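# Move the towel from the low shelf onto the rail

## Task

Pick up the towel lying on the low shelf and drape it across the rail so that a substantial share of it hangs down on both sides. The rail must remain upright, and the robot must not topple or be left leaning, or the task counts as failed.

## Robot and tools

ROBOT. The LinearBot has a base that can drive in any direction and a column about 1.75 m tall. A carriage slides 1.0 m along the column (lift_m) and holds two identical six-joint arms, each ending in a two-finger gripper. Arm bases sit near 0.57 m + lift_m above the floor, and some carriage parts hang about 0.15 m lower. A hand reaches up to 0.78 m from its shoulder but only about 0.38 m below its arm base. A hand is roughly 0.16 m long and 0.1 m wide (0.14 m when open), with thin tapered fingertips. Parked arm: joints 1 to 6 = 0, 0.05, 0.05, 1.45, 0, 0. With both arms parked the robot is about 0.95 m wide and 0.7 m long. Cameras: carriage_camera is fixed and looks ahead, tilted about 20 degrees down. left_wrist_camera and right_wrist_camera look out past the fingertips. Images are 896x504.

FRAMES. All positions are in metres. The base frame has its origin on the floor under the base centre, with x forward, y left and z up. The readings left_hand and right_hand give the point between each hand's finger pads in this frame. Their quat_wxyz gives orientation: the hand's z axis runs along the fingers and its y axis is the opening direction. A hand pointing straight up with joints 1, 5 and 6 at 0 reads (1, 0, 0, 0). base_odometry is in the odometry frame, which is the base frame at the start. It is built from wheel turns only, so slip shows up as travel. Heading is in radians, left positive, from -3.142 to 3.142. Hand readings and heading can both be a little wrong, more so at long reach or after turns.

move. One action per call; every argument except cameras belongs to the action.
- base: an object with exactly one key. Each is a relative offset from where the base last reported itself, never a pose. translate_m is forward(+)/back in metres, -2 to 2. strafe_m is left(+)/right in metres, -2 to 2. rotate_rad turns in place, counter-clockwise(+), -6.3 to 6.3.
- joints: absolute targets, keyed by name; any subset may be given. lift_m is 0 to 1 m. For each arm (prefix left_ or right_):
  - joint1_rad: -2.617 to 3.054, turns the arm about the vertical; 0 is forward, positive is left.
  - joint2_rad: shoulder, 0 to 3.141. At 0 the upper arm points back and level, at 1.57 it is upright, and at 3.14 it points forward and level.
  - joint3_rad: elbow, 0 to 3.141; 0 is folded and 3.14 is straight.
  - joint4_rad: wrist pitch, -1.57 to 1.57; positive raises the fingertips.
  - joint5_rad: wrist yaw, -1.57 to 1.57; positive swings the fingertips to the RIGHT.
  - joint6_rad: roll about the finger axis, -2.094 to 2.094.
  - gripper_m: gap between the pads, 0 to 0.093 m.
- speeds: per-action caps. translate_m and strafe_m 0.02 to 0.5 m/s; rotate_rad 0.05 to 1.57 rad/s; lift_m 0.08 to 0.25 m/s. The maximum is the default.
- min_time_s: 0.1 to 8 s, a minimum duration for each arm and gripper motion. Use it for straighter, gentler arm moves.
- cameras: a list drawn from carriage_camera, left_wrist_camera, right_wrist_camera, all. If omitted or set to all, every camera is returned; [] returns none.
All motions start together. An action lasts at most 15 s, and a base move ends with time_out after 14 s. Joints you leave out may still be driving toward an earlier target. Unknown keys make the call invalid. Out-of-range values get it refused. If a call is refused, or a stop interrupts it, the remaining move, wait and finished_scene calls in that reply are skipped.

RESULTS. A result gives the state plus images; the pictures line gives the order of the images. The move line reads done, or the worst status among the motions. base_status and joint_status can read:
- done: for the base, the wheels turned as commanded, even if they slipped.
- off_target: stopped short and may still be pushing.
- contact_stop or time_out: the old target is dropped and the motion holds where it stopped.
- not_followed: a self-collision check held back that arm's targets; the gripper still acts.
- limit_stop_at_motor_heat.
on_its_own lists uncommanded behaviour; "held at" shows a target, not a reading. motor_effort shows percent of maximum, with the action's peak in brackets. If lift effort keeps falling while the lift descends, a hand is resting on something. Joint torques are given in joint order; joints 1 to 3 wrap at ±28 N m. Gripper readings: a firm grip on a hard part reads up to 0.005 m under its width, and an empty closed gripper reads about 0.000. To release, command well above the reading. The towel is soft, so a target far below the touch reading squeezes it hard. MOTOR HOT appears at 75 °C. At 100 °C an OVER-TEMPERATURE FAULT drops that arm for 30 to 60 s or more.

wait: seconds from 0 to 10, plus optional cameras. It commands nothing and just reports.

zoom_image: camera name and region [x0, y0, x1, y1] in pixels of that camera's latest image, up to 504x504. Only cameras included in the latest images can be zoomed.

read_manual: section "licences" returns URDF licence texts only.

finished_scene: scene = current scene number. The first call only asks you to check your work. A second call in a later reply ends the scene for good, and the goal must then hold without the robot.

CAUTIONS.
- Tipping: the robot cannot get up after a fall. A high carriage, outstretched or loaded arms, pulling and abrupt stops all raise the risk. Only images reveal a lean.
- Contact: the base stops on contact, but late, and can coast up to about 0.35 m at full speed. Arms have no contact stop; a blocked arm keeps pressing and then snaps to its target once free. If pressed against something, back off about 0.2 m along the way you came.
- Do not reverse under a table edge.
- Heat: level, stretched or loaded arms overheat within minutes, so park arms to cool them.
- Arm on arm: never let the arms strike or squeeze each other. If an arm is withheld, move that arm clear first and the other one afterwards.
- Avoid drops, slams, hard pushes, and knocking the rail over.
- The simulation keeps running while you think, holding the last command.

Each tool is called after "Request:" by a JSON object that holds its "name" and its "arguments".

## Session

Request:
{"name": "move", "arguments": {"cameras": ["carriage_camera"]}}

Scene clock: 0.00 s.
Joint torques (N m): no reading
base_odometry: x=+0.000 y=+0.000 heading=+0.000
base_status: not commanded
joint_positions: lift_m=+0.300 left_joint1_rad=+0.010 left_joint2_rad=+0.039 left_joint3_rad=+0.055 left_joint4_rad=+1.495 left_joint5_rad=-0.025 left_joint6_rad=+0.050 left_gripper_m=+0.094 right_joint1_rad=-0.020 right_joint2_rad=+0.072 right_joint3_rad=+0.069 right_joint4_rad=+1.432 right_joint5_rad=+0.032 right_joint6_rad=+0.011 right_gripper_m=+0.094
joint_status: not commanded
motor_effort: lift_m=+23 drive_wheels=-2
left_hand: x=+0.2793 y=+0.3441 z=+1.3242 quat_wxyz=(+0.999, -0.012, +0.030, +0.030) (m; base frame)
right_hand: x=+0.3013 y=-0.3459 z=+1.3260 quat_wxyz=(+0.997, +0.017, +0.071, -0.005) (m; base frame)
pictures: carriage_camera
camera_calibration:
carriage_camera: T_world_to_cam=[[-0.00559344, -0.999683, -0.0245389, 0.0338126], [-0.377647, 0.0248338, -0.925616, 1.28857], [0.925933, 0.00408966, -0.377667, 0.307186], [0, 0, 0, 1]] pos_world=[0.202381, 0.000545588, 1.30956]

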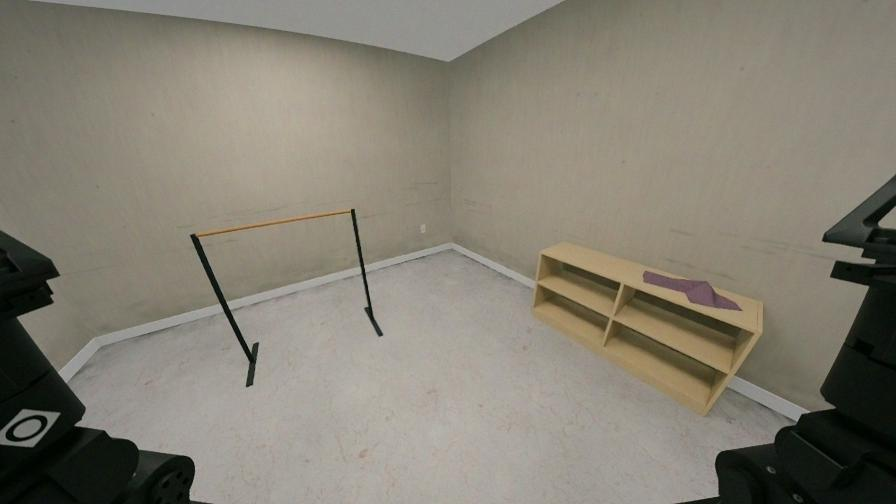

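Request:
{"name": "zoom_image", "arguments": {"camera": "carriage_camera", "region": [510, 220, 790, 430]}}

Scaled by 1.800 from the camera's 896x504 image, which has a finer 1280x720 frame.

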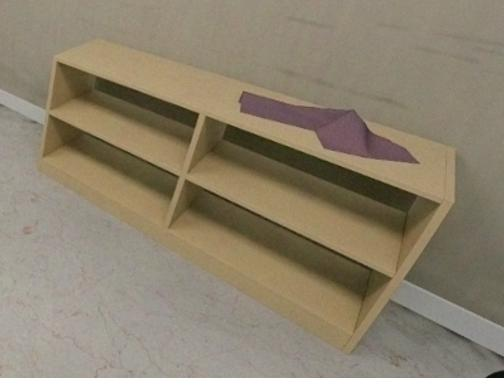

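Request:
{"name": "move", "arguments": {"base": {"rotate_rad": -0.997}, "cameras": []}}

Request:
{"name": "move", "arguments": {"base": {"translate_m": 0.9}, "joints": {"lift_m": 0.35, "left_joint1_rad": 0, "left_joint2_rad": 2.5, "left_joint3_rad": 2.0, "left_joint4_rad": -1.07, "left_joint5_rad": 0, "left_joint6_rad": 0, "left_gripper_m": 0.09}, "min_time_s": 2.5, "cameras": ["carriage_camera","left_wrist_camera"]}}

Request:
{"name": "zoom_image", "arguments": {"camera": "carriage_camera", "region": [180, 200, 600, 490]}}

Scene clock: 24.33 s.
Joint torques (N m): left_arm=[-0.28 4.04 5.63 -0.3 0.06 -0.08] | right_arm=[-0.21 3.86 6.22 -0.13 0.03 0.05]
move: done
base_odometry: x=+0.000 y=+0.000 heading=-0.997
base_status: done
joint_positions: lift_m=+0.300 left_joint1_rad=+0.010 left_joint2_rad=+0.039 left_joint3_rad=+0.055 left_joint4_rad=+1.495 left_joint5_rad=-0.025 left_joint6_rad=+0.050 left_gripper_m=+0.094 right_joint1_rad=-0.020 right_joint2_rad=+0.072 right_joint3_rad=+0.069 right_joint4_rad=+1.432 right_joint5_rad=+0.033 right_joint6_rad=+0.011 right_gripper_m=+0.094
joint_status: not commanded
motor_effort: lift_m=+23(23) drive_wheels=+7(15)
left_hand: x=+0.2793 y=+0.3441 z=+1.3242 quat_wxyz=(+0.999, -0.012, +0.030, +0.030) (m; base frame)
right_hand: x=+0.3013 y=-0.3461 z=+1.3260 quat_wxyz=(+0.997, +0.018, +0.071, -0.005) (m; base frame)
pictures: none
No camera images: "cameras" was empty.

Scene clock: 28.40 s.
Joint torques (N m): left_arm=[-0.85 -11.29 7.42 0.35 0.11 -0.13] | right_arm=[-0.23 3.85 6.3 -0.13 0.04 0.06]
move: done
base_odometry: x=+0.488 y=-0.757 heading=-0.998
base_status: done
joint_positions: lift_m=+0.350 left_joint1_rad=+0.005 left_joint2_rad=+2.465 left_joint3_rad=+1.989 left_joint4_rad=-1.048 left_joint5_rad=-0.009 left_joint6_rad=+0.007 left_gripper_m=+0.090 right_joint1_rad=-0.020 right_joint2_rad=+0.072 right_joint3_rad=+0.069 right_joint4_rad=+1.431 right_joint5_rad=+0.034 right_joint6_rad=+0.011 right_gripper_m=+0.094
joint_status: all done
motor_effort: lift_m=+25(30) drive_wheels=-7(20)
left_hand: x=+0.7472 y=+0.3437 z=+0.9150 quat_wxyz=(+0.023, +0.001, +1.000, +0.005) (m; base frame)
right_hand: x=+0.3014 y=-0.3462 z=+1.3759 quat_wxyz=(+0.997, +0.018, +0.071, -0.005) (m; base frame)
pictures: carriage_camera, left_wrist_camera
camera_calibration:
carriage_camera: T_world_to_cam=[[-0.00559344, -0.999683, -0.0245389, 0.0350339], [-0.377647, 0.0248338, -0.925616, 1.33464], [0.925933, 0.00408966, -0.377667, 0.325982], [0, 0, 0, 1]] pos_world=[0.202381, 0.000545588, 1.35933]
left_wrist_camera: T_world_to_cam=[[-0.0248258, -0.999641, 0.0101229, 0.353823], [-0.833255, 0.0262861, 0.552264, 0.112274], [-0.552332, 0.00527543, -0.833608, 1.29714], [0, 0, 0, 1]] pos_world=[0.818789, 0.343901, 1.01572]

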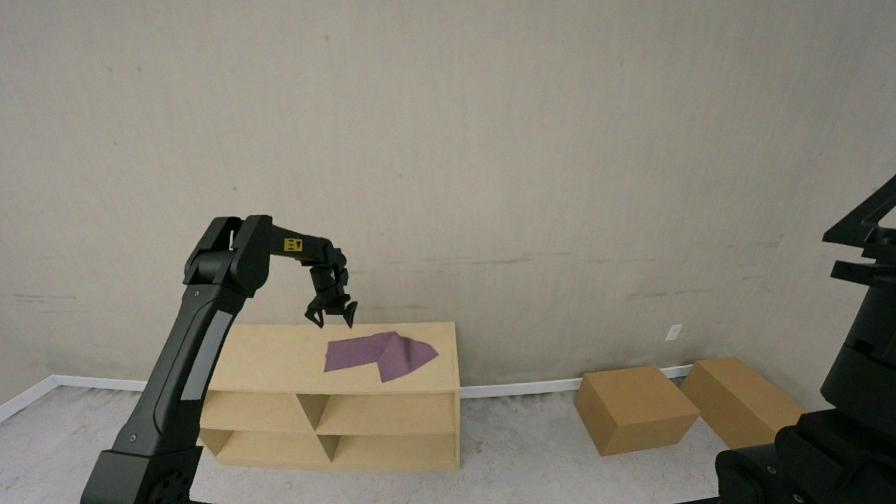

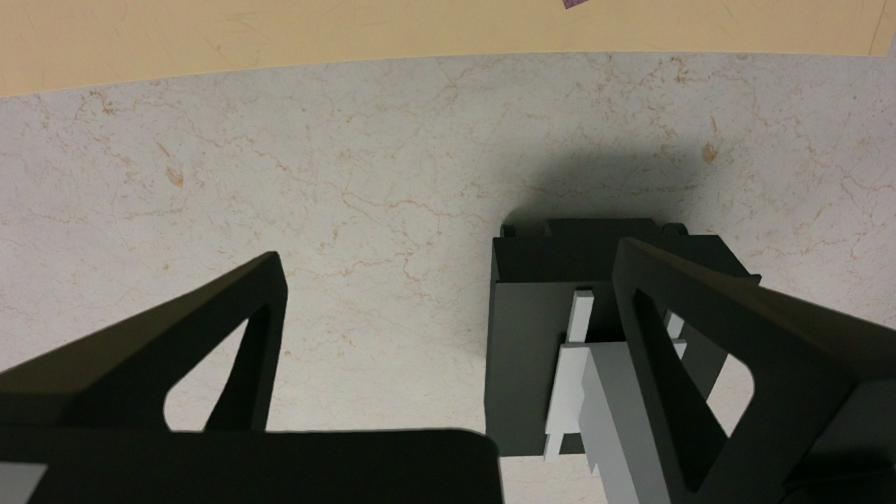

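Scaled by 1.200 from the camera's 896x504 image, which has a finer 1280x720 frame.

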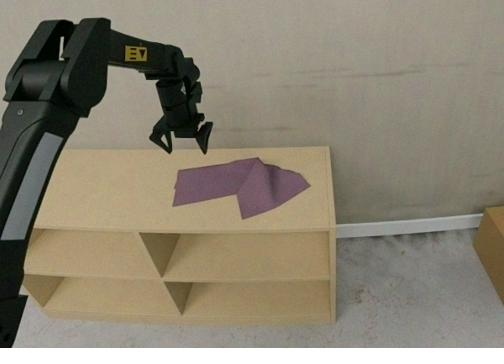

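Request:
{"name": "move", "arguments": {"base": {"strafe_m": 0.15}, "cameras": []}}

Request:
{"name": "move", "arguments": {"base": {"translate_m": 0.13}, "speeds": {"translate_m": 0.2}, "joints": {"lift_m": 0.22, "left_gripper_m": 0.05}, "cameras": ["carriage_camera","left_wrist_camera"]}}

Scene clock: 38.20 s.
Joint torques (N m): left_arm=[-0.72 -11.29 7.46 0.4 0.09 -0.14] | right_arm=[-0.27 3.84 6.13 -0.11 0.02 0.06]
move: done
base_odometry: x=+0.614 y=-0.675 heading=-0.998
base_status: done
joint_positions: lift_m=+0.350 left_joint1_rad=+0.004 left_joint2_rad=+2.465 left_joint3_rad=+1.989 left_joint4_rad=-1.053 left_joint5_rad=-0.006 left_joint6_rad=+0.006 left_gripper_m=+0.090 right_joint1_rad=-0.020 right_joint2_rad=+0.072 right_joint3_rad=+0.069 right_joint4_rad=+1.431 right_joint5_rad=+0.033 right_joint6_rad=+0.011 right_gripper_m=+0.094
joint_status: not commanded
motor_effort: lift_m=+25(25) drive_wheels=-2(13)
left_hand: x=+0.7460 y=+0.3427 z=+0.9149 quat_wxyz=(+0.021, +0.001, +1.000, +0.003) (m; base frame)
right_hand: x=+0.3014 y=-0.3462 z=+1.3759 quat_wxyz=(+0.997, +0.018, +0.071, -0.006) (m; base frame)
pictures: none
No camera images: "cameras" was empty.

Scene clock: 39.93 s.
Joint torques (N m): left_arm=[-0.72 -12.05 6.71 0.44 0.11 -0.13] | right_arm=[-0.27 3.78 6.02 -0.12 0.03 0.06]
move: done
base_odometry: x=+0.685 y=-0.785 heading=-0.997
base_status: done
joint_positions: lift_m=+0.220 left_joint1_rad=+0.004 left_joint2_rad=+2.474 left_joint3_rad=+1.998 left_joint4_rad=-1.059 left_joint5_rad=-0.006 left_joint6_rad=+0.005 left_gripper_m=+0.050 right_joint1_rad=-0.020 right_joint2_rad=+0.072 right_joint3_rad=+0.070 right_joint4_rad=+1.430 right_joint5_rad=+0.033 right_joint6_rad=+0.011 right_gripper_m=+0.094
joint_status: all done
motor_effort: lift_m=+19(20) drive_wheels=-5(13)
left_hand: x=+0.7459 y=+0.3427 z=+0.7838 quat_wxyz=(+0.018, +0.001, +1.000, +0.003) (m; base frame)
right_hand: x=+0.3012 y=-0.3462 z=+1.2468 quat_wxyz=(+0.997, +0.018, +0.071, -0.006) (m; base frame)
pictures: carriage_camera, left_wrist_camera
camera_calibration:
carriage_camera: T_world_to_cam=[[-0.00559344, -0.999683, -0.0245389, 0.0318595], [-0.377647, 0.0248338, -0.925616, 1.2149], [0.925933, 0.00408966, -0.377667, 0.277126], [0, 0, 0, 1]] pos_world=[0.202381, 0.000545588, 1.22997]
left_wrist_camera: T_world_to_cam=[[-0.0248082, -0.999606, 0.0131604, 0.351698], [-0.827103, 0.0279176, 0.561356, 0.171444], [-0.561502, 0.00304121, -0.82747, 1.18988], [0, 0, 0, 1]] pos_world=[0.818649, 0.343154, 0.883722]

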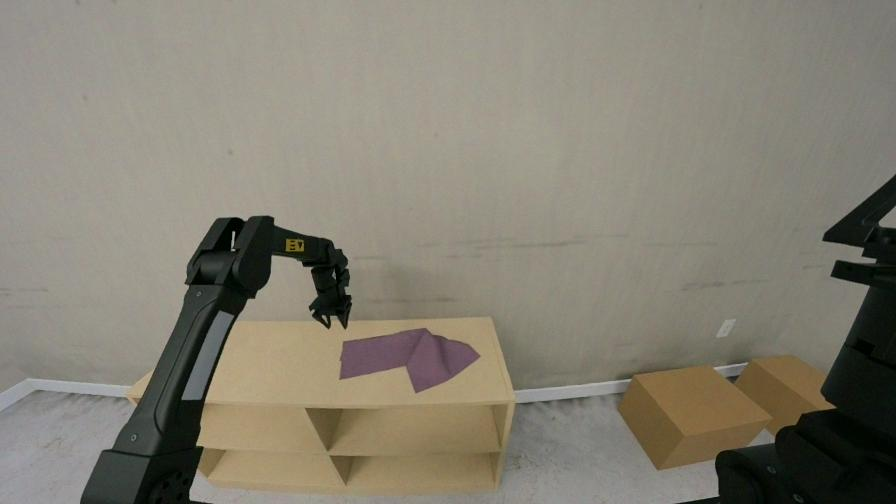

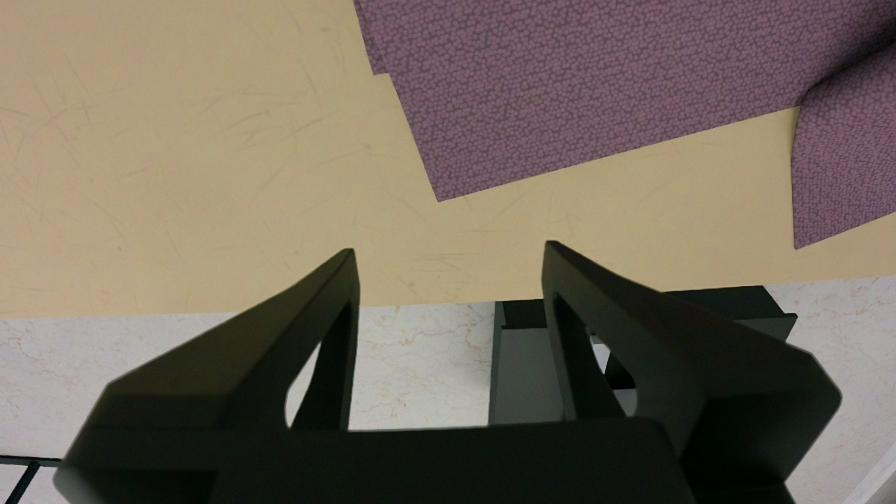

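Request:
{"name": "move", "arguments": {"joints": {"lift_m": 0.085}, "base": {"translate_m": -0.02}, "cameras": ["left_wrist_camera"]}}

Scene clock: 48.10 s.
Joint torques (N m): left_arm=[-0.65 -12.3 6.54 0.47 0.09 -0.15] | right_arm=[-0.16 3.82 6.04 -0.09 0.04 0.07]
move: done
base_odometry: x=+0.674 y=-0.768 heading=-0.997
base_status: done
joint_positions: lift_m=+0.085 left_joint1_rad=+0.004 left_joint2_rad=+2.474 left_joint3_rad=+2.001 left_joint4_rad=-1.061 left_joint5_rad=-0.006 left_joint6_rad=+0.005 left_gripper_m=+0.050 right_joint1_rad=-0.020 right_joint2_rad=+0.072 right_joint3_rad=+0.070 right_joint4_rad=+1.429 right_joint5_rad=+0.033 right_joint6_rad=+0.011 right_gripper_m=+0.094
joint_status: all done
motor_effort: lift_m=+20(20) drive_wheels=+4(12)
left_hand: x=+0.7463 y=+0.3425 z=+0.6493 quat_wxyz=(+0.018, +0.001, +1.000, +0.003) (m; base frame)
right_hand: x=+0.3014 y=-0.3462 z=+1.1118 quat_wxyz=(+0.997, +0.018, +0.071, -0.006) (m; base frame)
pictures: left_wrist_camera
camera_calibration:
left_wrist_camera: T_world_to_cam=[[-0.0251995, -0.999596, 0.0131385, 0.353599], [-0.827521, 0.0282316, 0.560725, 0.247878], [-0.560869, 0.00325763, -0.827898, 1.07859], [0, 0, 0, 1]] pos_world=[0.81898, 0.342944, 0.749322]

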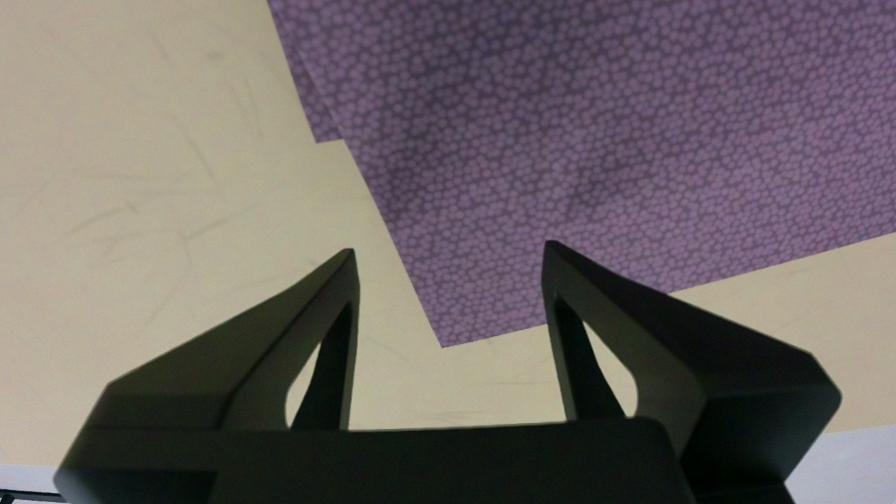

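Request:
{"name": "move", "arguments": {"base": {"translate_m": 0.025}, "joints": {"left_joint1_rad": -0.03}, "cameras": []}}

Request:
{"name": "move", "arguments": {"joints": {"lift_m": 0.05}, "speeds": {"lift_m": 0.08}, "cameras": ["left_wrist_camera"]}}

Scene clock: 52.83 s.
Joint torques (N m): left_arm=[-0.2 -12.22 6.41 0.48 0.11 -0.13] | right_arm=[-0.31 3.75 5.91 -0.11 0.04 0.07]
move: done
base_odometry: x=+0.688 y=-0.788 heading=-0.996
base_status: done
joint_positions: lift_m=+0.085 left_joint1_rad=-0.032 left_joint2_rad=+2.474 left_joint3_rad=+2.001 left_joint4_rad=-1.062 left_joint5_rad=-0.006 left_joint6_rad=+0.005 left_gripper_m=+0.050 right_joint1_rad=-0.020 right_joint2_rad=+0.072 right_joint3_rad=+0.070 right_joint4_rad=+1.429 right_joint5_rad=+0.033 right_joint6_rad=+0.011 right_gripper_m=+0.094
joint_status: all done
motor_effort: lift_m=+20(20) drive_wheels=+5(12)
left_hand: x=+0.7458 y=+0.3253 z=+0.6493 quat_wxyz=(+0.018, +0.019, +1.000, +0.003) (m; base frame)
right_hand: x=+0.3013 y=-0.3462 z=+1.1119 quat_wxyz=(+0.997, +0.018, +0.071, -0.006) (m; base frame)
pictures: none
No camera images: "cameras" was empty.

Scene clock: 53.63 s.
Joint torques (N m): left_arm=[-0.14 -9.68 4.46 1.01 0.08 -0.12] | right_arm=[-0.24 3.86 5.93 -0.13 0.05 0.07]
move: done
base_odometry: x=+0.688 y=-0.788 heading=-0.996
base_status: not commanded
joint_positions: lift_m=+0.051 left_joint1_rad=-0.032 left_joint2_rad=+2.448 left_joint3_rad=+2.027 left_joint4_rad=-1.108 left_joint5_rad=-0.004 left_joint6_rad=+0.005 left_gripper_m=+0.050 right_joint1_rad=-0.020 right_joint2_rad=+0.072 right_joint3_rad=+0.070 right_joint4_rad=+1.431 right_joint5_rad=+0.033 right_joint6_rad=+0.011 right_gripper_m=+0.094
joint_status: all done
motor_effort: lift_m=+18(18) drive_wheels=+5(7)
left_hand: x=+0.7457 y=+0.3249 z=+0.6331 quat_wxyz=(+0.021, +0.019, +1.000, +0.002) (m; base frame)
right_hand: x=+0.3009 y=-0.3462 z=+1.0772 quat_wxyz=(+0.997, +0.018, +0.071, -0.006) (m; base frame)
pictures: left_wrist_camera
camera_calibration:
left_wrist_camera: T_world_to_cam=[[-0.0608189, -0.998026, 0.0156516, 0.360728], [-0.828926, 0.0592369, 0.556213, 0.250809], [-0.556042, 0.0208542, -0.830892, 1.05738], [0, 0, 0, 1]] pos_world=[0.81779, 0.323108, 0.733422]

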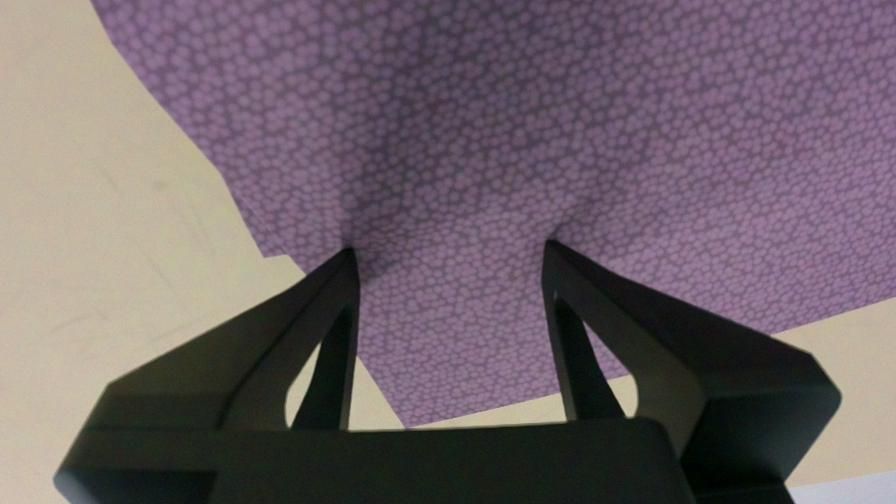

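Request:
{"name": "move", "arguments": {"joints": {"left_gripper_m": 0.0}, "min_time_s": 1.5, "cameras": []}}

Request:
{"name": "move", "arguments": {"joints": {"lift_m": 0.25}, "cameras": ["left_wrist_camera", "carriage_camera"]}}

Scene clock: 57.40 s.
Joint torques (N m): left_arm=[-0.17 -9.66 4.51 0.89 -0.01 -0.13] | right_arm=[-0.17 3.92 6.01 -0.11 0.04 0.06]
move: done
base_odometry: x=+0.688 y=-0.788 heading=-0.996
base_status: not commanded
joint_positions: lift_m=+0.051 left_joint1_rad=-0.032 left_joint2_rad=+2.448 left_joint3_rad=+2.028 left_joint4_rad=-1.095 left_joint5_rad=+0.003 left_joint6_rad=+0.005 left_gripper_m=+0.003 right_joint1_rad=-0.020 right_joint2_rad=+0.072 right_joint3_rad=+0.070 right_joint4_rad=+1.431 right_joint5_rad=+0.033 right_joint6_rad=+0.011 right_gripper_m=+0.094
joint_status: all done
motor_effort: lift_m=+17(18) drive_wheels=+5(6)
left_hand: x=+0.7493 y=+0.3236 z=+0.6335 quat_wxyz=(+0.028, +0.019, +0.999, -0.002) (m; base frame)
right_hand: x=+0.3009 y=-0.3462 z=+1.0772 quat_wxyz=(+0.997, +0.018, +0.071, -0.006) (m; base frame)
pictures: none
No camera images: "cameras" was empty.

Scene clock: 58.73 s.
Joint torques (N m): left_arm=[-0.17 -12.27 5.93 0.66 -0.01 -0.14] | right_arm=[-0.17 3.75 6.15 -0.11 0.04 0.04]
move: done
base_odometry: x=+0.688 y=-0.788 heading=-0.996
base_status: not commanded
joint_positions: lift_m=+0.250 left_joint1_rad=-0.032 left_joint2_rad=+2.476 left_joint3_rad=+2.007 left_joint4_rad=-1.082 left_joint5_rad=+0.003 left_joint6_rad=+0.005 left_gripper_m=+0.003 right_joint1_rad=-0.020 right_joint2_rad=+0.072 right_joint3_rad=+0.070 right_joint4_rad=+1.431 right_joint5_rad=+0.033 right_joint6_rad=+0.011 right_gripper_m=+0.094
joint_status: all done
motor_effort: lift_m=+25(29) drive_wheels=+5(6)
left_hand: x=+0.7425 y=+0.3238 z=+0.8143 quat_wxyz=(+0.010, +0.019, +1.000, -0.002) (m; base frame)
right_hand: x=+0.3009 y=-0.3462 z=+1.2763 quat_wxyz=(+0.997, +0.018, +0.071, -0.006) (m; base frame)
pictures: carriage_camera, left_wrist_camera
camera_calibration:
carriage_camera: T_world_to_cam=[[-0.00559344, -0.999683, -0.0245389, 0.0325804], [-0.377647, 0.0248338, -0.925616, 1.24209], [0.925933, 0.00408966, -0.377667, 0.288221], [0, 0, 0, 1]] pos_world=[0.202381, 0.000545588, 1.25935]
left_wrist_camera: T_world_to_cam=[[-0.0602226, -0.997907, 0.0235366, 0.349654], [-0.816305, 0.0628061, 0.574196, 0.122262], [-0.574473, 0.0153666, -0.818379, 1.21148], [0, 0, 0, 1]] pos_world=[0.816821, 0.322627, 0.913014]

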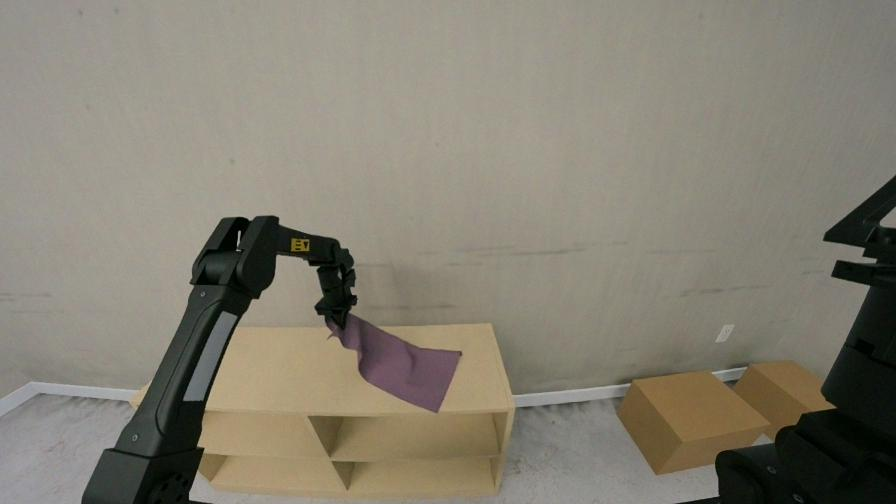

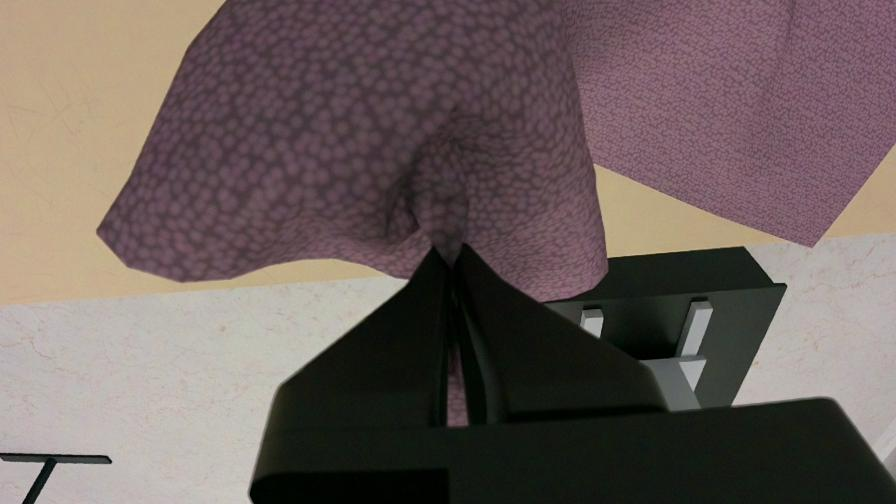

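Request:
{"name": "move", "arguments": {"joints": {"lift_m": 0.75}, "cameras": ["carriage_camera"]}}

Request:
{"name": "move", "arguments": {"base": {"translate_m": -0.3}, "speeds": {"translate_m": 0.3}, "joints": {"left_joint1_rad": 0, "left_joint2_rad": 2.2, "left_joint3_rad": 1.4, "left_joint4_rad": -0.77}, "min_time_s": 2, "cameras": []}}

Request:
{"name": "move", "arguments": {"base": {"rotate_rad": 1.612}, "speeds": {"rotate_rad": 0.8}, "cameras": []}}

Request:
{"name": "move", "arguments": {"base": {"strafe_m": 0.35}, "speeds": {"strafe_m": 0.3}, "joints": {"lift_m": 0.65}, "cameras": ["carriage_camera"]}}

Scene clock: 67.43 s.
Joint torques (N m): left_arm=[-0.17 -12.62 6.04 0.61 0 -0.13] | right_arm=[-0.2 3.82 6.06 -0.11 0.03 0.08]
move: done
base_odometry: x=+0.688 y=-0.788 heading=-0.996
base_status: not commanded
joint_positions: lift_m=+0.750 left_joint1_rad=-0.032 left_joint2_rad=+2.478 left_joint3_rad=+2.007 left_joint4_rad=-1.080 left_joint5_rad=+0.003 left_joint6_rad=+0.005 left_gripper_m=+0.003 right_joint1_rad=-0.020 right_joint2_rad=+0.072 right_joint3_rad=+0.070 right_joint4_rad=+1.431 right_joint5_rad=+0.033 right_joint6_rad=+0.011 right_gripper_m=+0.094
joint_status: all done
motor_effort: lift_m=+25(30) drive_wheels=+5(5)
left_hand: x=+0.7428 y=+0.3238 z=+1.3134 quat_wxyz=(+0.010, +0.019, +1.000, -0.002) (m; base frame)
right_hand: x=+0.3009 y=-0.3462 z=+1.7763 quat_wxyz=(+0.997, +0.018, +0.071, -0.006) (m; base frame)
pictures: carriage_camera
camera_calibration:
carriage_camera: T_world_to_cam=[[-0.00559344, -0.999683, -0.0245389, 0.0448499], [-0.377647, 0.0248338, -0.925616, 1.7049], [0.925933, 0.00408966, -0.377667, 0.477055], [0, 0, 0, 1]] pos_world=[0.202381, 0.000545588, 1.75935]

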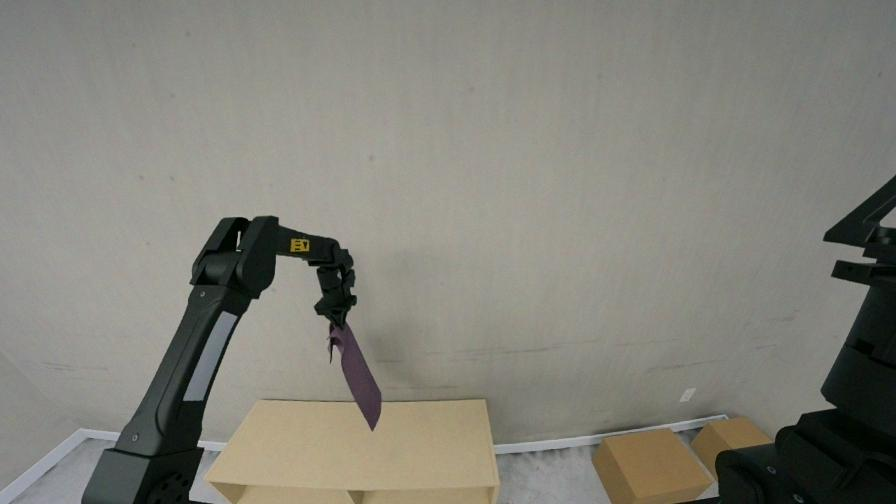

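Scene clock: 70.00 s.
Joint torques (N m): left_arm=[0.25 -14.48 4.75 0.56 -0.02 -0.13] | right_arm=[-0.21 3.88 6.05 -0.14 0.02 0.06]
move: done
base_odometry: x=+0.525 y=-0.537 heading=-0.996
base_status: done
joint_positions: lift_m=+0.750 left_joint1_rad=-0.006 left_joint2_rad=+2.229 left_joint3_rad=+1.412 left_joint4_rad=-0.790 left_joint5_rad=+0.003 left_joint6_rad=+0.005 left_gripper_m=+0.003 right_joint1_rad=-0.020 right_joint2_rad=+0.072 right_joint3_rad=+0.070 right_joint4_rad=+1.432 right_joint5_rad=+0.035 right_joint6_rad=+0.011 right_gripper_m=+0.094
joint_status: all done
motor_effort: lift_m=+24(25) drive_wheels=-2(16)
left_hand: x=+0.6487 y=+0.3369 z=+1.2800 quat_wxyz=(-0.018, +0.005, +1.000, -0.002) (m; base frame)
right_hand: x=+0.3007 y=-0.3463 z=+1.7764 quat_wxyz=(+0.997, +0.018, +0.070, -0.006) (m; base frame)
pictures: none
No camera images: "cameras" was empty.

Scene clock: 73.30 s.
Joint torques (N m): left_arm=[-0.98 -14.54 4.71 0.51 0.01 -0.13] | right_arm=[-0.17 3.81 6.05 -0.13 0.03 0.08]
move: done
base_odometry: x=+0.525 y=-0.537 heading=+0.616
base_status: done
joint_positions: lift_m=+0.750 left_joint1_rad=+0.006 left_joint2_rad=+2.229 left_joint3_rad=+1.412 left_joint4_rad=-0.777 left_joint5_rad=+0.003 left_joint6_rad=+0.005 left_gripper_m=+0.003 right_joint1_rad=-0.020 right_joint2_rad=+0.072 right_joint3_rad=+0.070 right_joint4_rad=+1.432 right_joint5_rad=+0.035 right_joint6_rad=+0.011 right_gripper_m=+0.094
joint_status: not commanded
motor_effort: lift_m=+25(25) drive_wheels=+8(14)
left_hand: x=+0.6518 y=+0.3414 z=+1.2799 quat_wxyz=(-0.012, +0.000, +1.000, -0.002) (m; base frame)
right_hand: x=+0.3007 y=-0.3463 z=+1.7764 quat_wxyz=(+0.997, +0.018, +0.070, -0.006) (m; base frame)
pictures: none
No camera images: "cameras" was empty.

Scene clock: 76.07 s.
Joint torques (N m): left_arm=[-0.66 -12.63 5.16 0.53 0 -0.13] | right_arm=[-0.08 3.88 6.05 -0.15 0.05 0.06]
move: done
base_odometry: x=+0.322 y=-0.251 heading=+0.617
base_status: done
joint_positions: lift_m=+0.650 left_joint1_rad=+0.005 left_joint2_rad=+2.209 left_joint3_rad=+1.407 left_joint4_rad=-0.777 left_joint5_rad=+0.002 left_joint6_rad=+0.005 left_gripper_m=+0.003 right_joint1_rad=-0.020 right_joint2_rad=+0.072 right_joint3_rad=+0.070 right_joint4_rad=+1.432 right_joint5_rad=+0.034 right_joint6_rad=+0.011 right_gripper_m=+0.094
joint_status: all done
motor_effort: lift_m=+20(20) drive_wheels=-6(17)
left_hand: x=+0.6534 y=+0.3411 z=+1.1868 quat_wxyz=(-0.004, +0.000, +1.000, -0.001) (m; base frame)
right_hand: x=+0.3007 y=-0.3463 z=+1.6770 quat_wxyz=(+0.997, +0.018, +0.070, -0.006) (m; base frame)
pictures: carriage_camera
camera_calibration:
carriage_camera: T_world_to_cam=[[-0.00559344, -0.999683, -0.0245389, 0.0424106], [-0.377647, 0.0248338, -0.925616, 1.61289], [0.925933, 0.00408966, -0.377667, 0.439512], [0, 0, 0, 1]] pos_world=[0.202381, 0.000545588, 1.65994]

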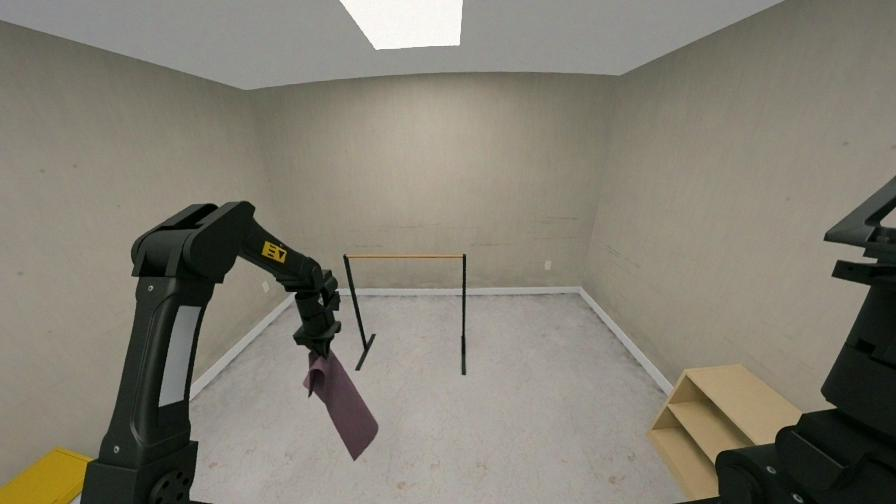

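Request:
{"name": "move", "arguments": {"base": {"translate_m": 0.9}, "speeds": {"translate_m": 0.35}, "joints": {"lift_m": 0.58}, "cameras": ["carriage_camera"]}}

Request:
{"name": "zoom_image", "arguments": {"camera": "carriage_camera", "region": [180, 220, 560, 500]}}

Scene clock: 86.93 s.
Joint torques (N m): left_arm=[-0.72 -12.37 5.35 0.52 0.01 -0.13] | right_arm=[-0.21 3.88 5.83 -0.21 0.03 0.08]
move: done
base_odometry: x=+1.056 y=+0.270 heading=+0.618
base_status: done
joint_positions: lift_m=+0.580 left_joint1_rad=+0.004 left_joint2_rad=+2.207 left_joint3_rad=+1.405 left_joint4_rad=-0.776 left_joint5_rad=+0.002 left_joint6_rad=+0.005 left_gripper_m=+0.003 right_joint1_rad=-0.020 right_joint2_rad=+0.072 right_joint3_rad=+0.071 right_joint4_rad=+1.434 right_joint5_rad=+0.034 right_joint6_rad=+0.011 right_gripper_m=+0.094
joint_status: all done
motor_effort: lift_m=+20(21) drive_wheels=-5(15)
left_hand: x=+0.6531 y=+0.3409 z=+1.1171 quat_wxyz=(-0.004, +0.000, +1.000, -0.001) (m; base frame)
right_hand: x=+0.3002 y=-0.3463 z=+1.6070 quat_wxyz=(+0.997, +0.018, +0.069, -0.006) (m; base frame)
pictures: carriage_camera
camera_calibration:
carriage_camera: T_world_to_cam=[[-0.00559344, -0.999683, -0.0245389, 0.0406913], [-0.377647, 0.0248338, -0.925616, 1.54803], [0.925933, 0.00408966, -0.377667, 0.413052], [0, 0, 0, 1]] pos_world=[0.202381, 0.000545588, 1.58988]

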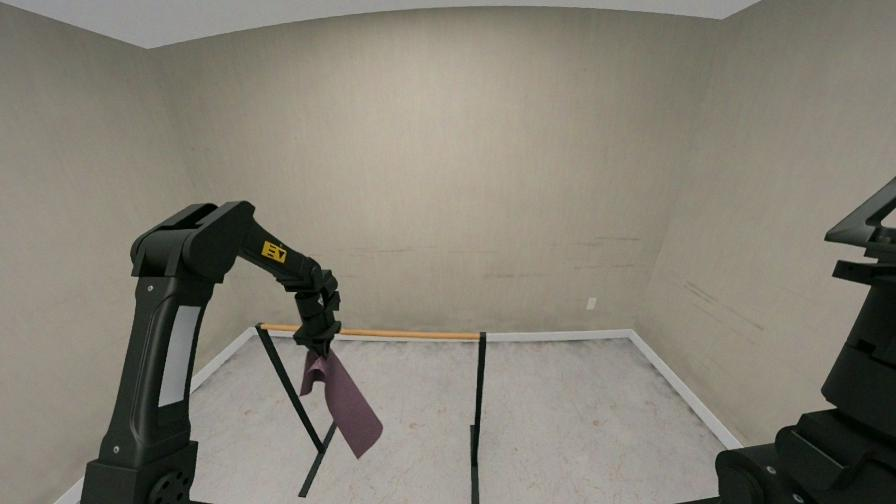

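Scaled by 1.326 from the camera's 896x504 image, which has a finer 1280x720 frame.

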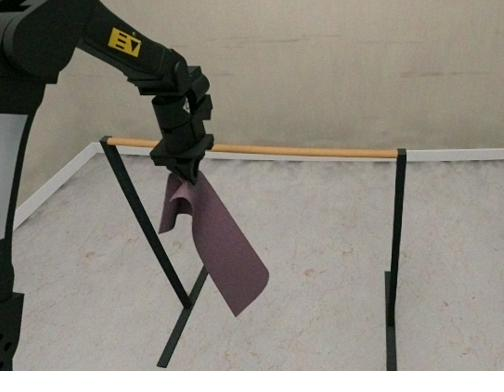

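Request:
{"name": "move", "arguments": {"base": {"translate_m": 0.21}, "speeds": {"translate_m": 0.12}, "cameras": ["carriage_camera"]}}

Scene clock: 96.87 s.
Joint torques (N m): left_arm=[-0.69 -12.42 5.37 0.52 -0.01 -0.14] | right_arm=[-0.18 3.88 5.91 -0.14 0.04 0.06]
move: done
base_odometry: x=+1.227 y=+0.392 heading=+0.619
base_status: done
joint_positions: lift_m=+0.580 left_joint1_rad=+0.004 left_joint2_rad=+2.207 left_joint3_rad=+1.405 left_joint4_rad=-0.776 left_joint5_rad=+0.002 left_joint6_rad=+0.005 left_gripper_m=+0.003 right_joint1_rad=-0.020 right_joint2_rad=+0.072 right_joint3_rad=+0.071 right_joint4_rad=+1.434 right_joint5_rad=+0.034 right_joint6_rad=+0.011 right_gripper_m=+0.094
joint_status: not commanded
motor_effort: lift_m=+20(21) drive_wheels=-5(13)
left_hand: x=+0.6530 y=+0.3406 z=+1.1171 quat_wxyz=(-0.004, +0.001, +1.000, -0.001) (m; base frame)
right_hand: x=+0.3002 y=-0.3463 z=+1.6070 quat_wxyz=(+0.997, +0.018, +0.069, -0.006) (m; base frame)
pictures: carriage_camera
camera_calibration:
carriage_camera: T_world_to_cam=[[-0.00559344, -0.999683, -0.0245389, 0.0406913], [-0.377647, 0.0248338, -0.925616, 1.54803], [0.925933, 0.00408966, -0.377667, 0.413052], [0, 0, 0, 1]] pos_world=[0.202381, 0.000545588, 1.58988]

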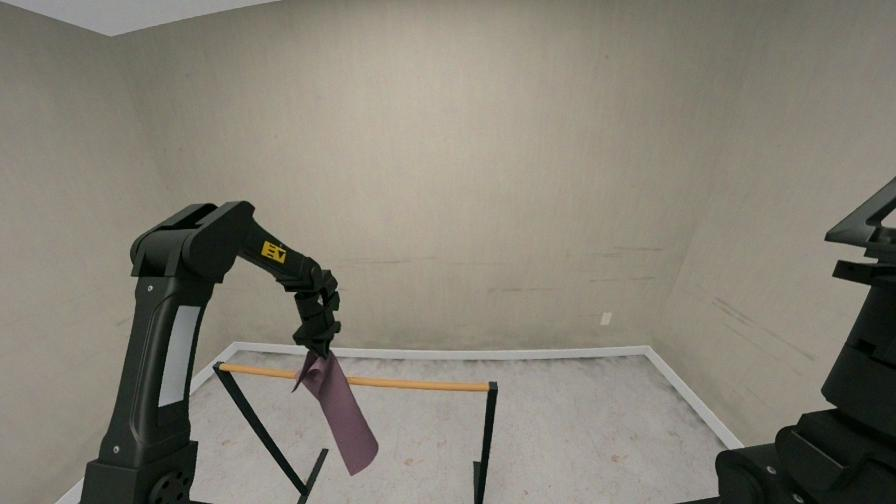

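Request:
{"name": "move", "arguments": {"joints": {"left_joint2_rad":2.6,"left_joint3_rad":2.4,"left_joint4_rad":-0.9,"lift_m":0.42}, "speeds": {"lift_m":0.08}, "min_time_s": 2.5, "cameras": ["carriage_camera"]}}

Request:
{"name": "zoom_image", "arguments": {"camera": "carriage_camera", "region": [180, 220, 560, 504]}}

Scene clock: 102.20 s.
Joint torques (N m): left_arm=[-0.58 -12.42 8.66 1.58 0.02 -0.13] | right_arm=[-0.21 3.81 6.02 -0.16 0.02 0.07]
move: done
base_odometry: x=+1.227 y=+0.392 heading=+0.619
base_status: not commanded
joint_positions: lift_m=+0.420 left_joint1_rad=+0.004 left_joint2_rad=+2.560 left_joint3_rad=+2.385 left_joint4_rad=-0.894 left_joint5_rad=+0.002 left_joint6_rad=+0.005 left_gripper_m=+0.003 right_joint1_rad=-0.020 right_joint2_rad=+0.072 right_joint3_rad=+0.071 right_joint4_rad=+1.434 right_joint5_rad=+0.034 right_joint6_rad=+0.011 right_gripper_m=+0.094
joint_status: all done
motor_effort: lift_m=+20(20) drive_wheels=+5(6)
left_hand: x=+0.8752 y=+0.3414 z=+1.0713 quat_wxyz=(+0.249, +0.001, +0.969, +0.000) (m; base frame)
right_hand: x=+0.3002 y=-0.3463 z=+1.4472 quat_wxyz=(+0.997, +0.018, +0.069, -0.006) (m; base frame)
pictures: carriage_camera
camera_calibration:
carriage_camera: T_world_to_cam=[[-0.00559344, -0.999683, -0.0245389, 0.0367678], [-0.377647, 0.0248338, -0.925616, 1.40004], [0.925933, 0.00408966, -0.377667, 0.352667], [0, 0, 0, 1]] pos_world=[0.202381, 0.000545588, 1.42999]

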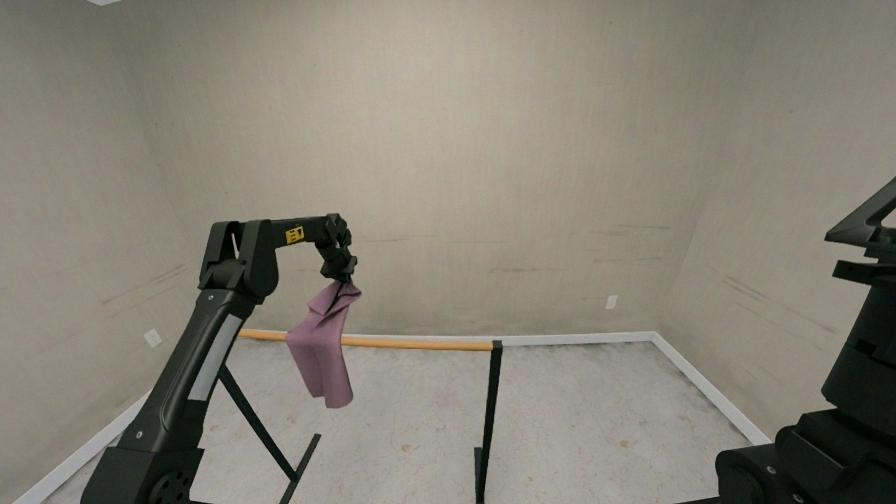

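Scaled by 1.326 from the camera's 896x504 image, which has a finer 1280x720 frame.

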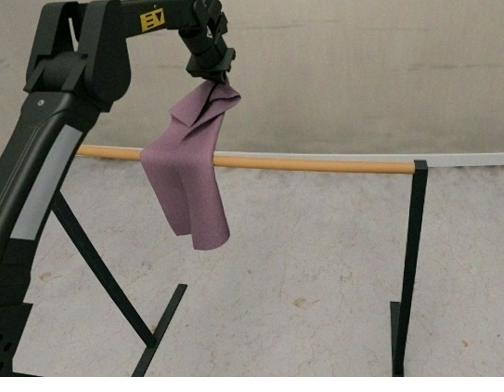

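Request:
{"name": "move", "arguments": {"joints": {"lift_m":0.26}, "speeds": {"lift_m":0.1}, "cameras": ["carriage_camera"]}}

Request:
{"name": "zoom_image", "arguments": {"camera": "carriage_camera", "region": [180, 180, 560, 464]}}

Scene clock: 109.97 s.
Joint torques (N m): left_arm=[-0.66 -13.03 8.16 1.62 0.02 -0.13] | right_arm=[-0.2 3.84 6.02 -0.15 0.03 0.07]
move: done
base_odometry: x=+1.227 y=+0.392 heading=+0.619
base_status: not commanded
joint_positions: lift_m=+0.260 left_joint1_rad=+0.004 left_joint2_rad=+2.567 left_joint3_rad=+2.393 left_joint4_rad=-0.897 left_joint5_rad=+0.002 left_joint6_rad=+0.005 left_gripper_m=+0.003 right_joint1_rad=-0.020 right_joint2_rad=+0.072 right_joint3_rad=+0.071 right_joint4_rad=+1.434 right_joint5_rad=+0.034 right_joint6_rad=+0.011 right_gripper_m=+0.094
joint_status: all done
motor_effort: lift_m=+20(20) drive_wheels=+5(6)
left_hand: x=+0.8757 y=+0.3414 z=+0.9096 quat_wxyz=(+0.248, +0.001, +0.969, +0.000) (m; base frame)
right_hand: x=+0.3002 y=-0.3463 z=+1.2871 quat_wxyz=(+0.997, +0.018, +0.069, -0.006) (m; base frame)
pictures: carriage_camera
camera_calibration:
carriage_camera: T_world_to_cam=[[-0.00559344, -0.999683, -0.0245389, 0.0328396], [-0.377647, 0.0248338, -0.925616, 1.25186], [0.925933, 0.00408966, -0.377667, 0.292209], [0, 0, 0, 1]] pos_world=[0.202381, 0.000545588, 1.26991]

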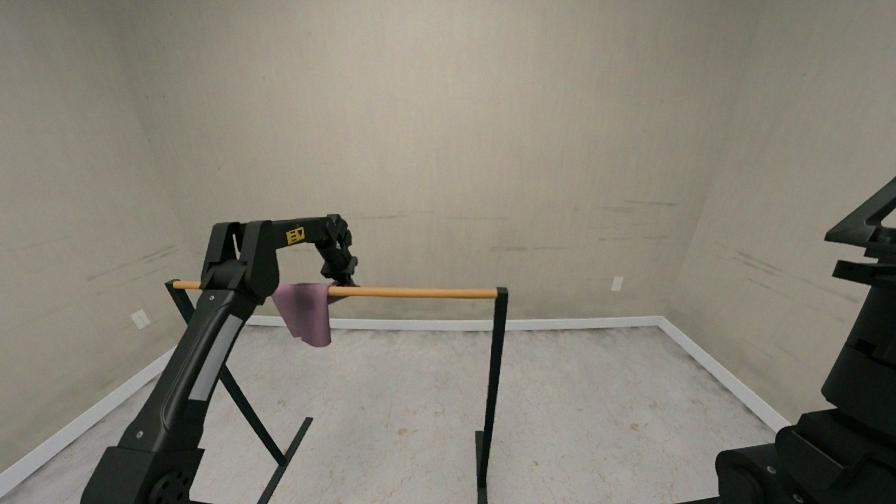

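Scaled by 1.326 from the camera's 896x504 image, which has a finer 1280x720 frame.

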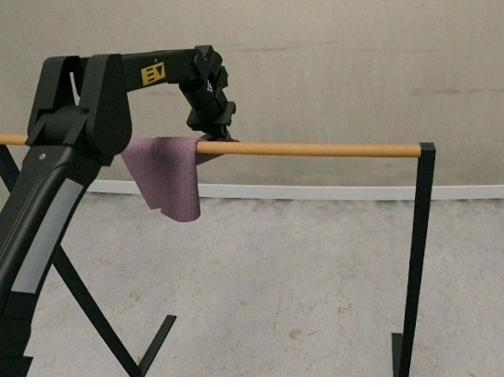

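Request:
{"name": "move", "arguments": {"joints": {"left_gripper_m":0.065}, "min_time_s": 1.5, "cameras": ["carriage_camera"]}}

Request:
{"name": "zoom_image", "arguments": {"camera": "carriage_camera", "region": [180, 180, 560, 464]}}

Scene clock: 116.13 s.
Joint torques (N m): left_arm=[-0.62 -13.09 8.05 1.6 0 -0.12] | right_arm=[-0.14 3.84 5.98 -0.16 0.01 0.05]
move: done
base_odometry: x=+1.227 y=+0.392 heading=+0.619
base_status: not commanded
joint_positions: lift_m=+0.260 left_joint1_rad=+0.004 left_joint2_rad=+2.567 left_joint3_rad=+2.393 left_joint4_rad=-0.897 left_joint5_rad=+0.002 left_joint6_rad=+0.005 left_gripper_m=+0.065 right_joint1_rad=-0.020 right_joint2_rad=+0.072 right_joint3_rad=+0.071 right_joint4_rad=+1.434 right_joint5_rad=+0.034 right_joint6_rad=+0.011 right_gripper_m=+0.094
joint_status: all done
motor_effort: lift_m=+20(20) drive_wheels=+5(6)
left_hand: x=+0.8757 y=+0.3414 z=+0.9096 quat_wxyz=(+0.248, +0.001, +0.969, +0.000) (m; base frame)
right_hand: x=+0.3002 y=-0.3463 z=+1.2871 quat_wxyz=(+0.997, +0.018, +0.069, -0.006) (m; base frame)
pictures: carriage_camera
camera_calibration:
carriage_camera: T_world_to_cam=[[-0.00559344, -0.999683, -0.0245389, 0.0328396], [-0.377647, 0.0248338, -0.925616, 1.25186], [0.925933, 0.00408966, -0.377667, 0.292209], [0, 0, 0, 1]] pos_world=[0.202381, 0.000545588, 1.26991]

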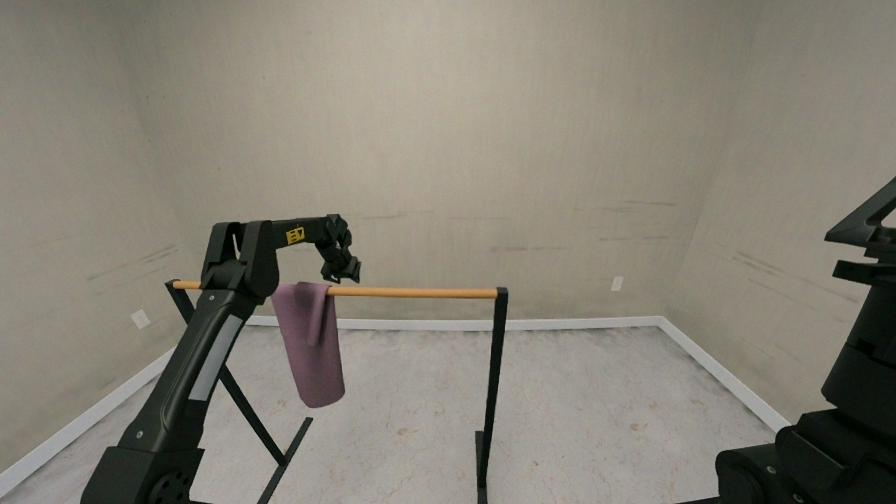

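Scaled by 1.326 from the camera's 896x504 image, which has a finer 1280x720 frame.

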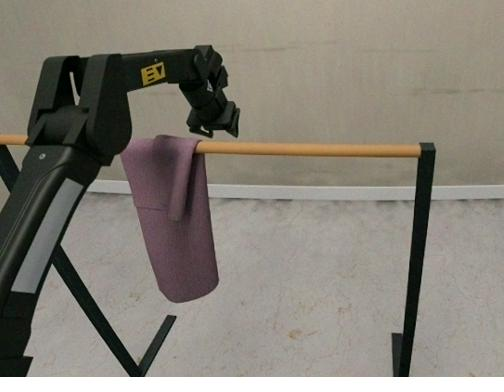

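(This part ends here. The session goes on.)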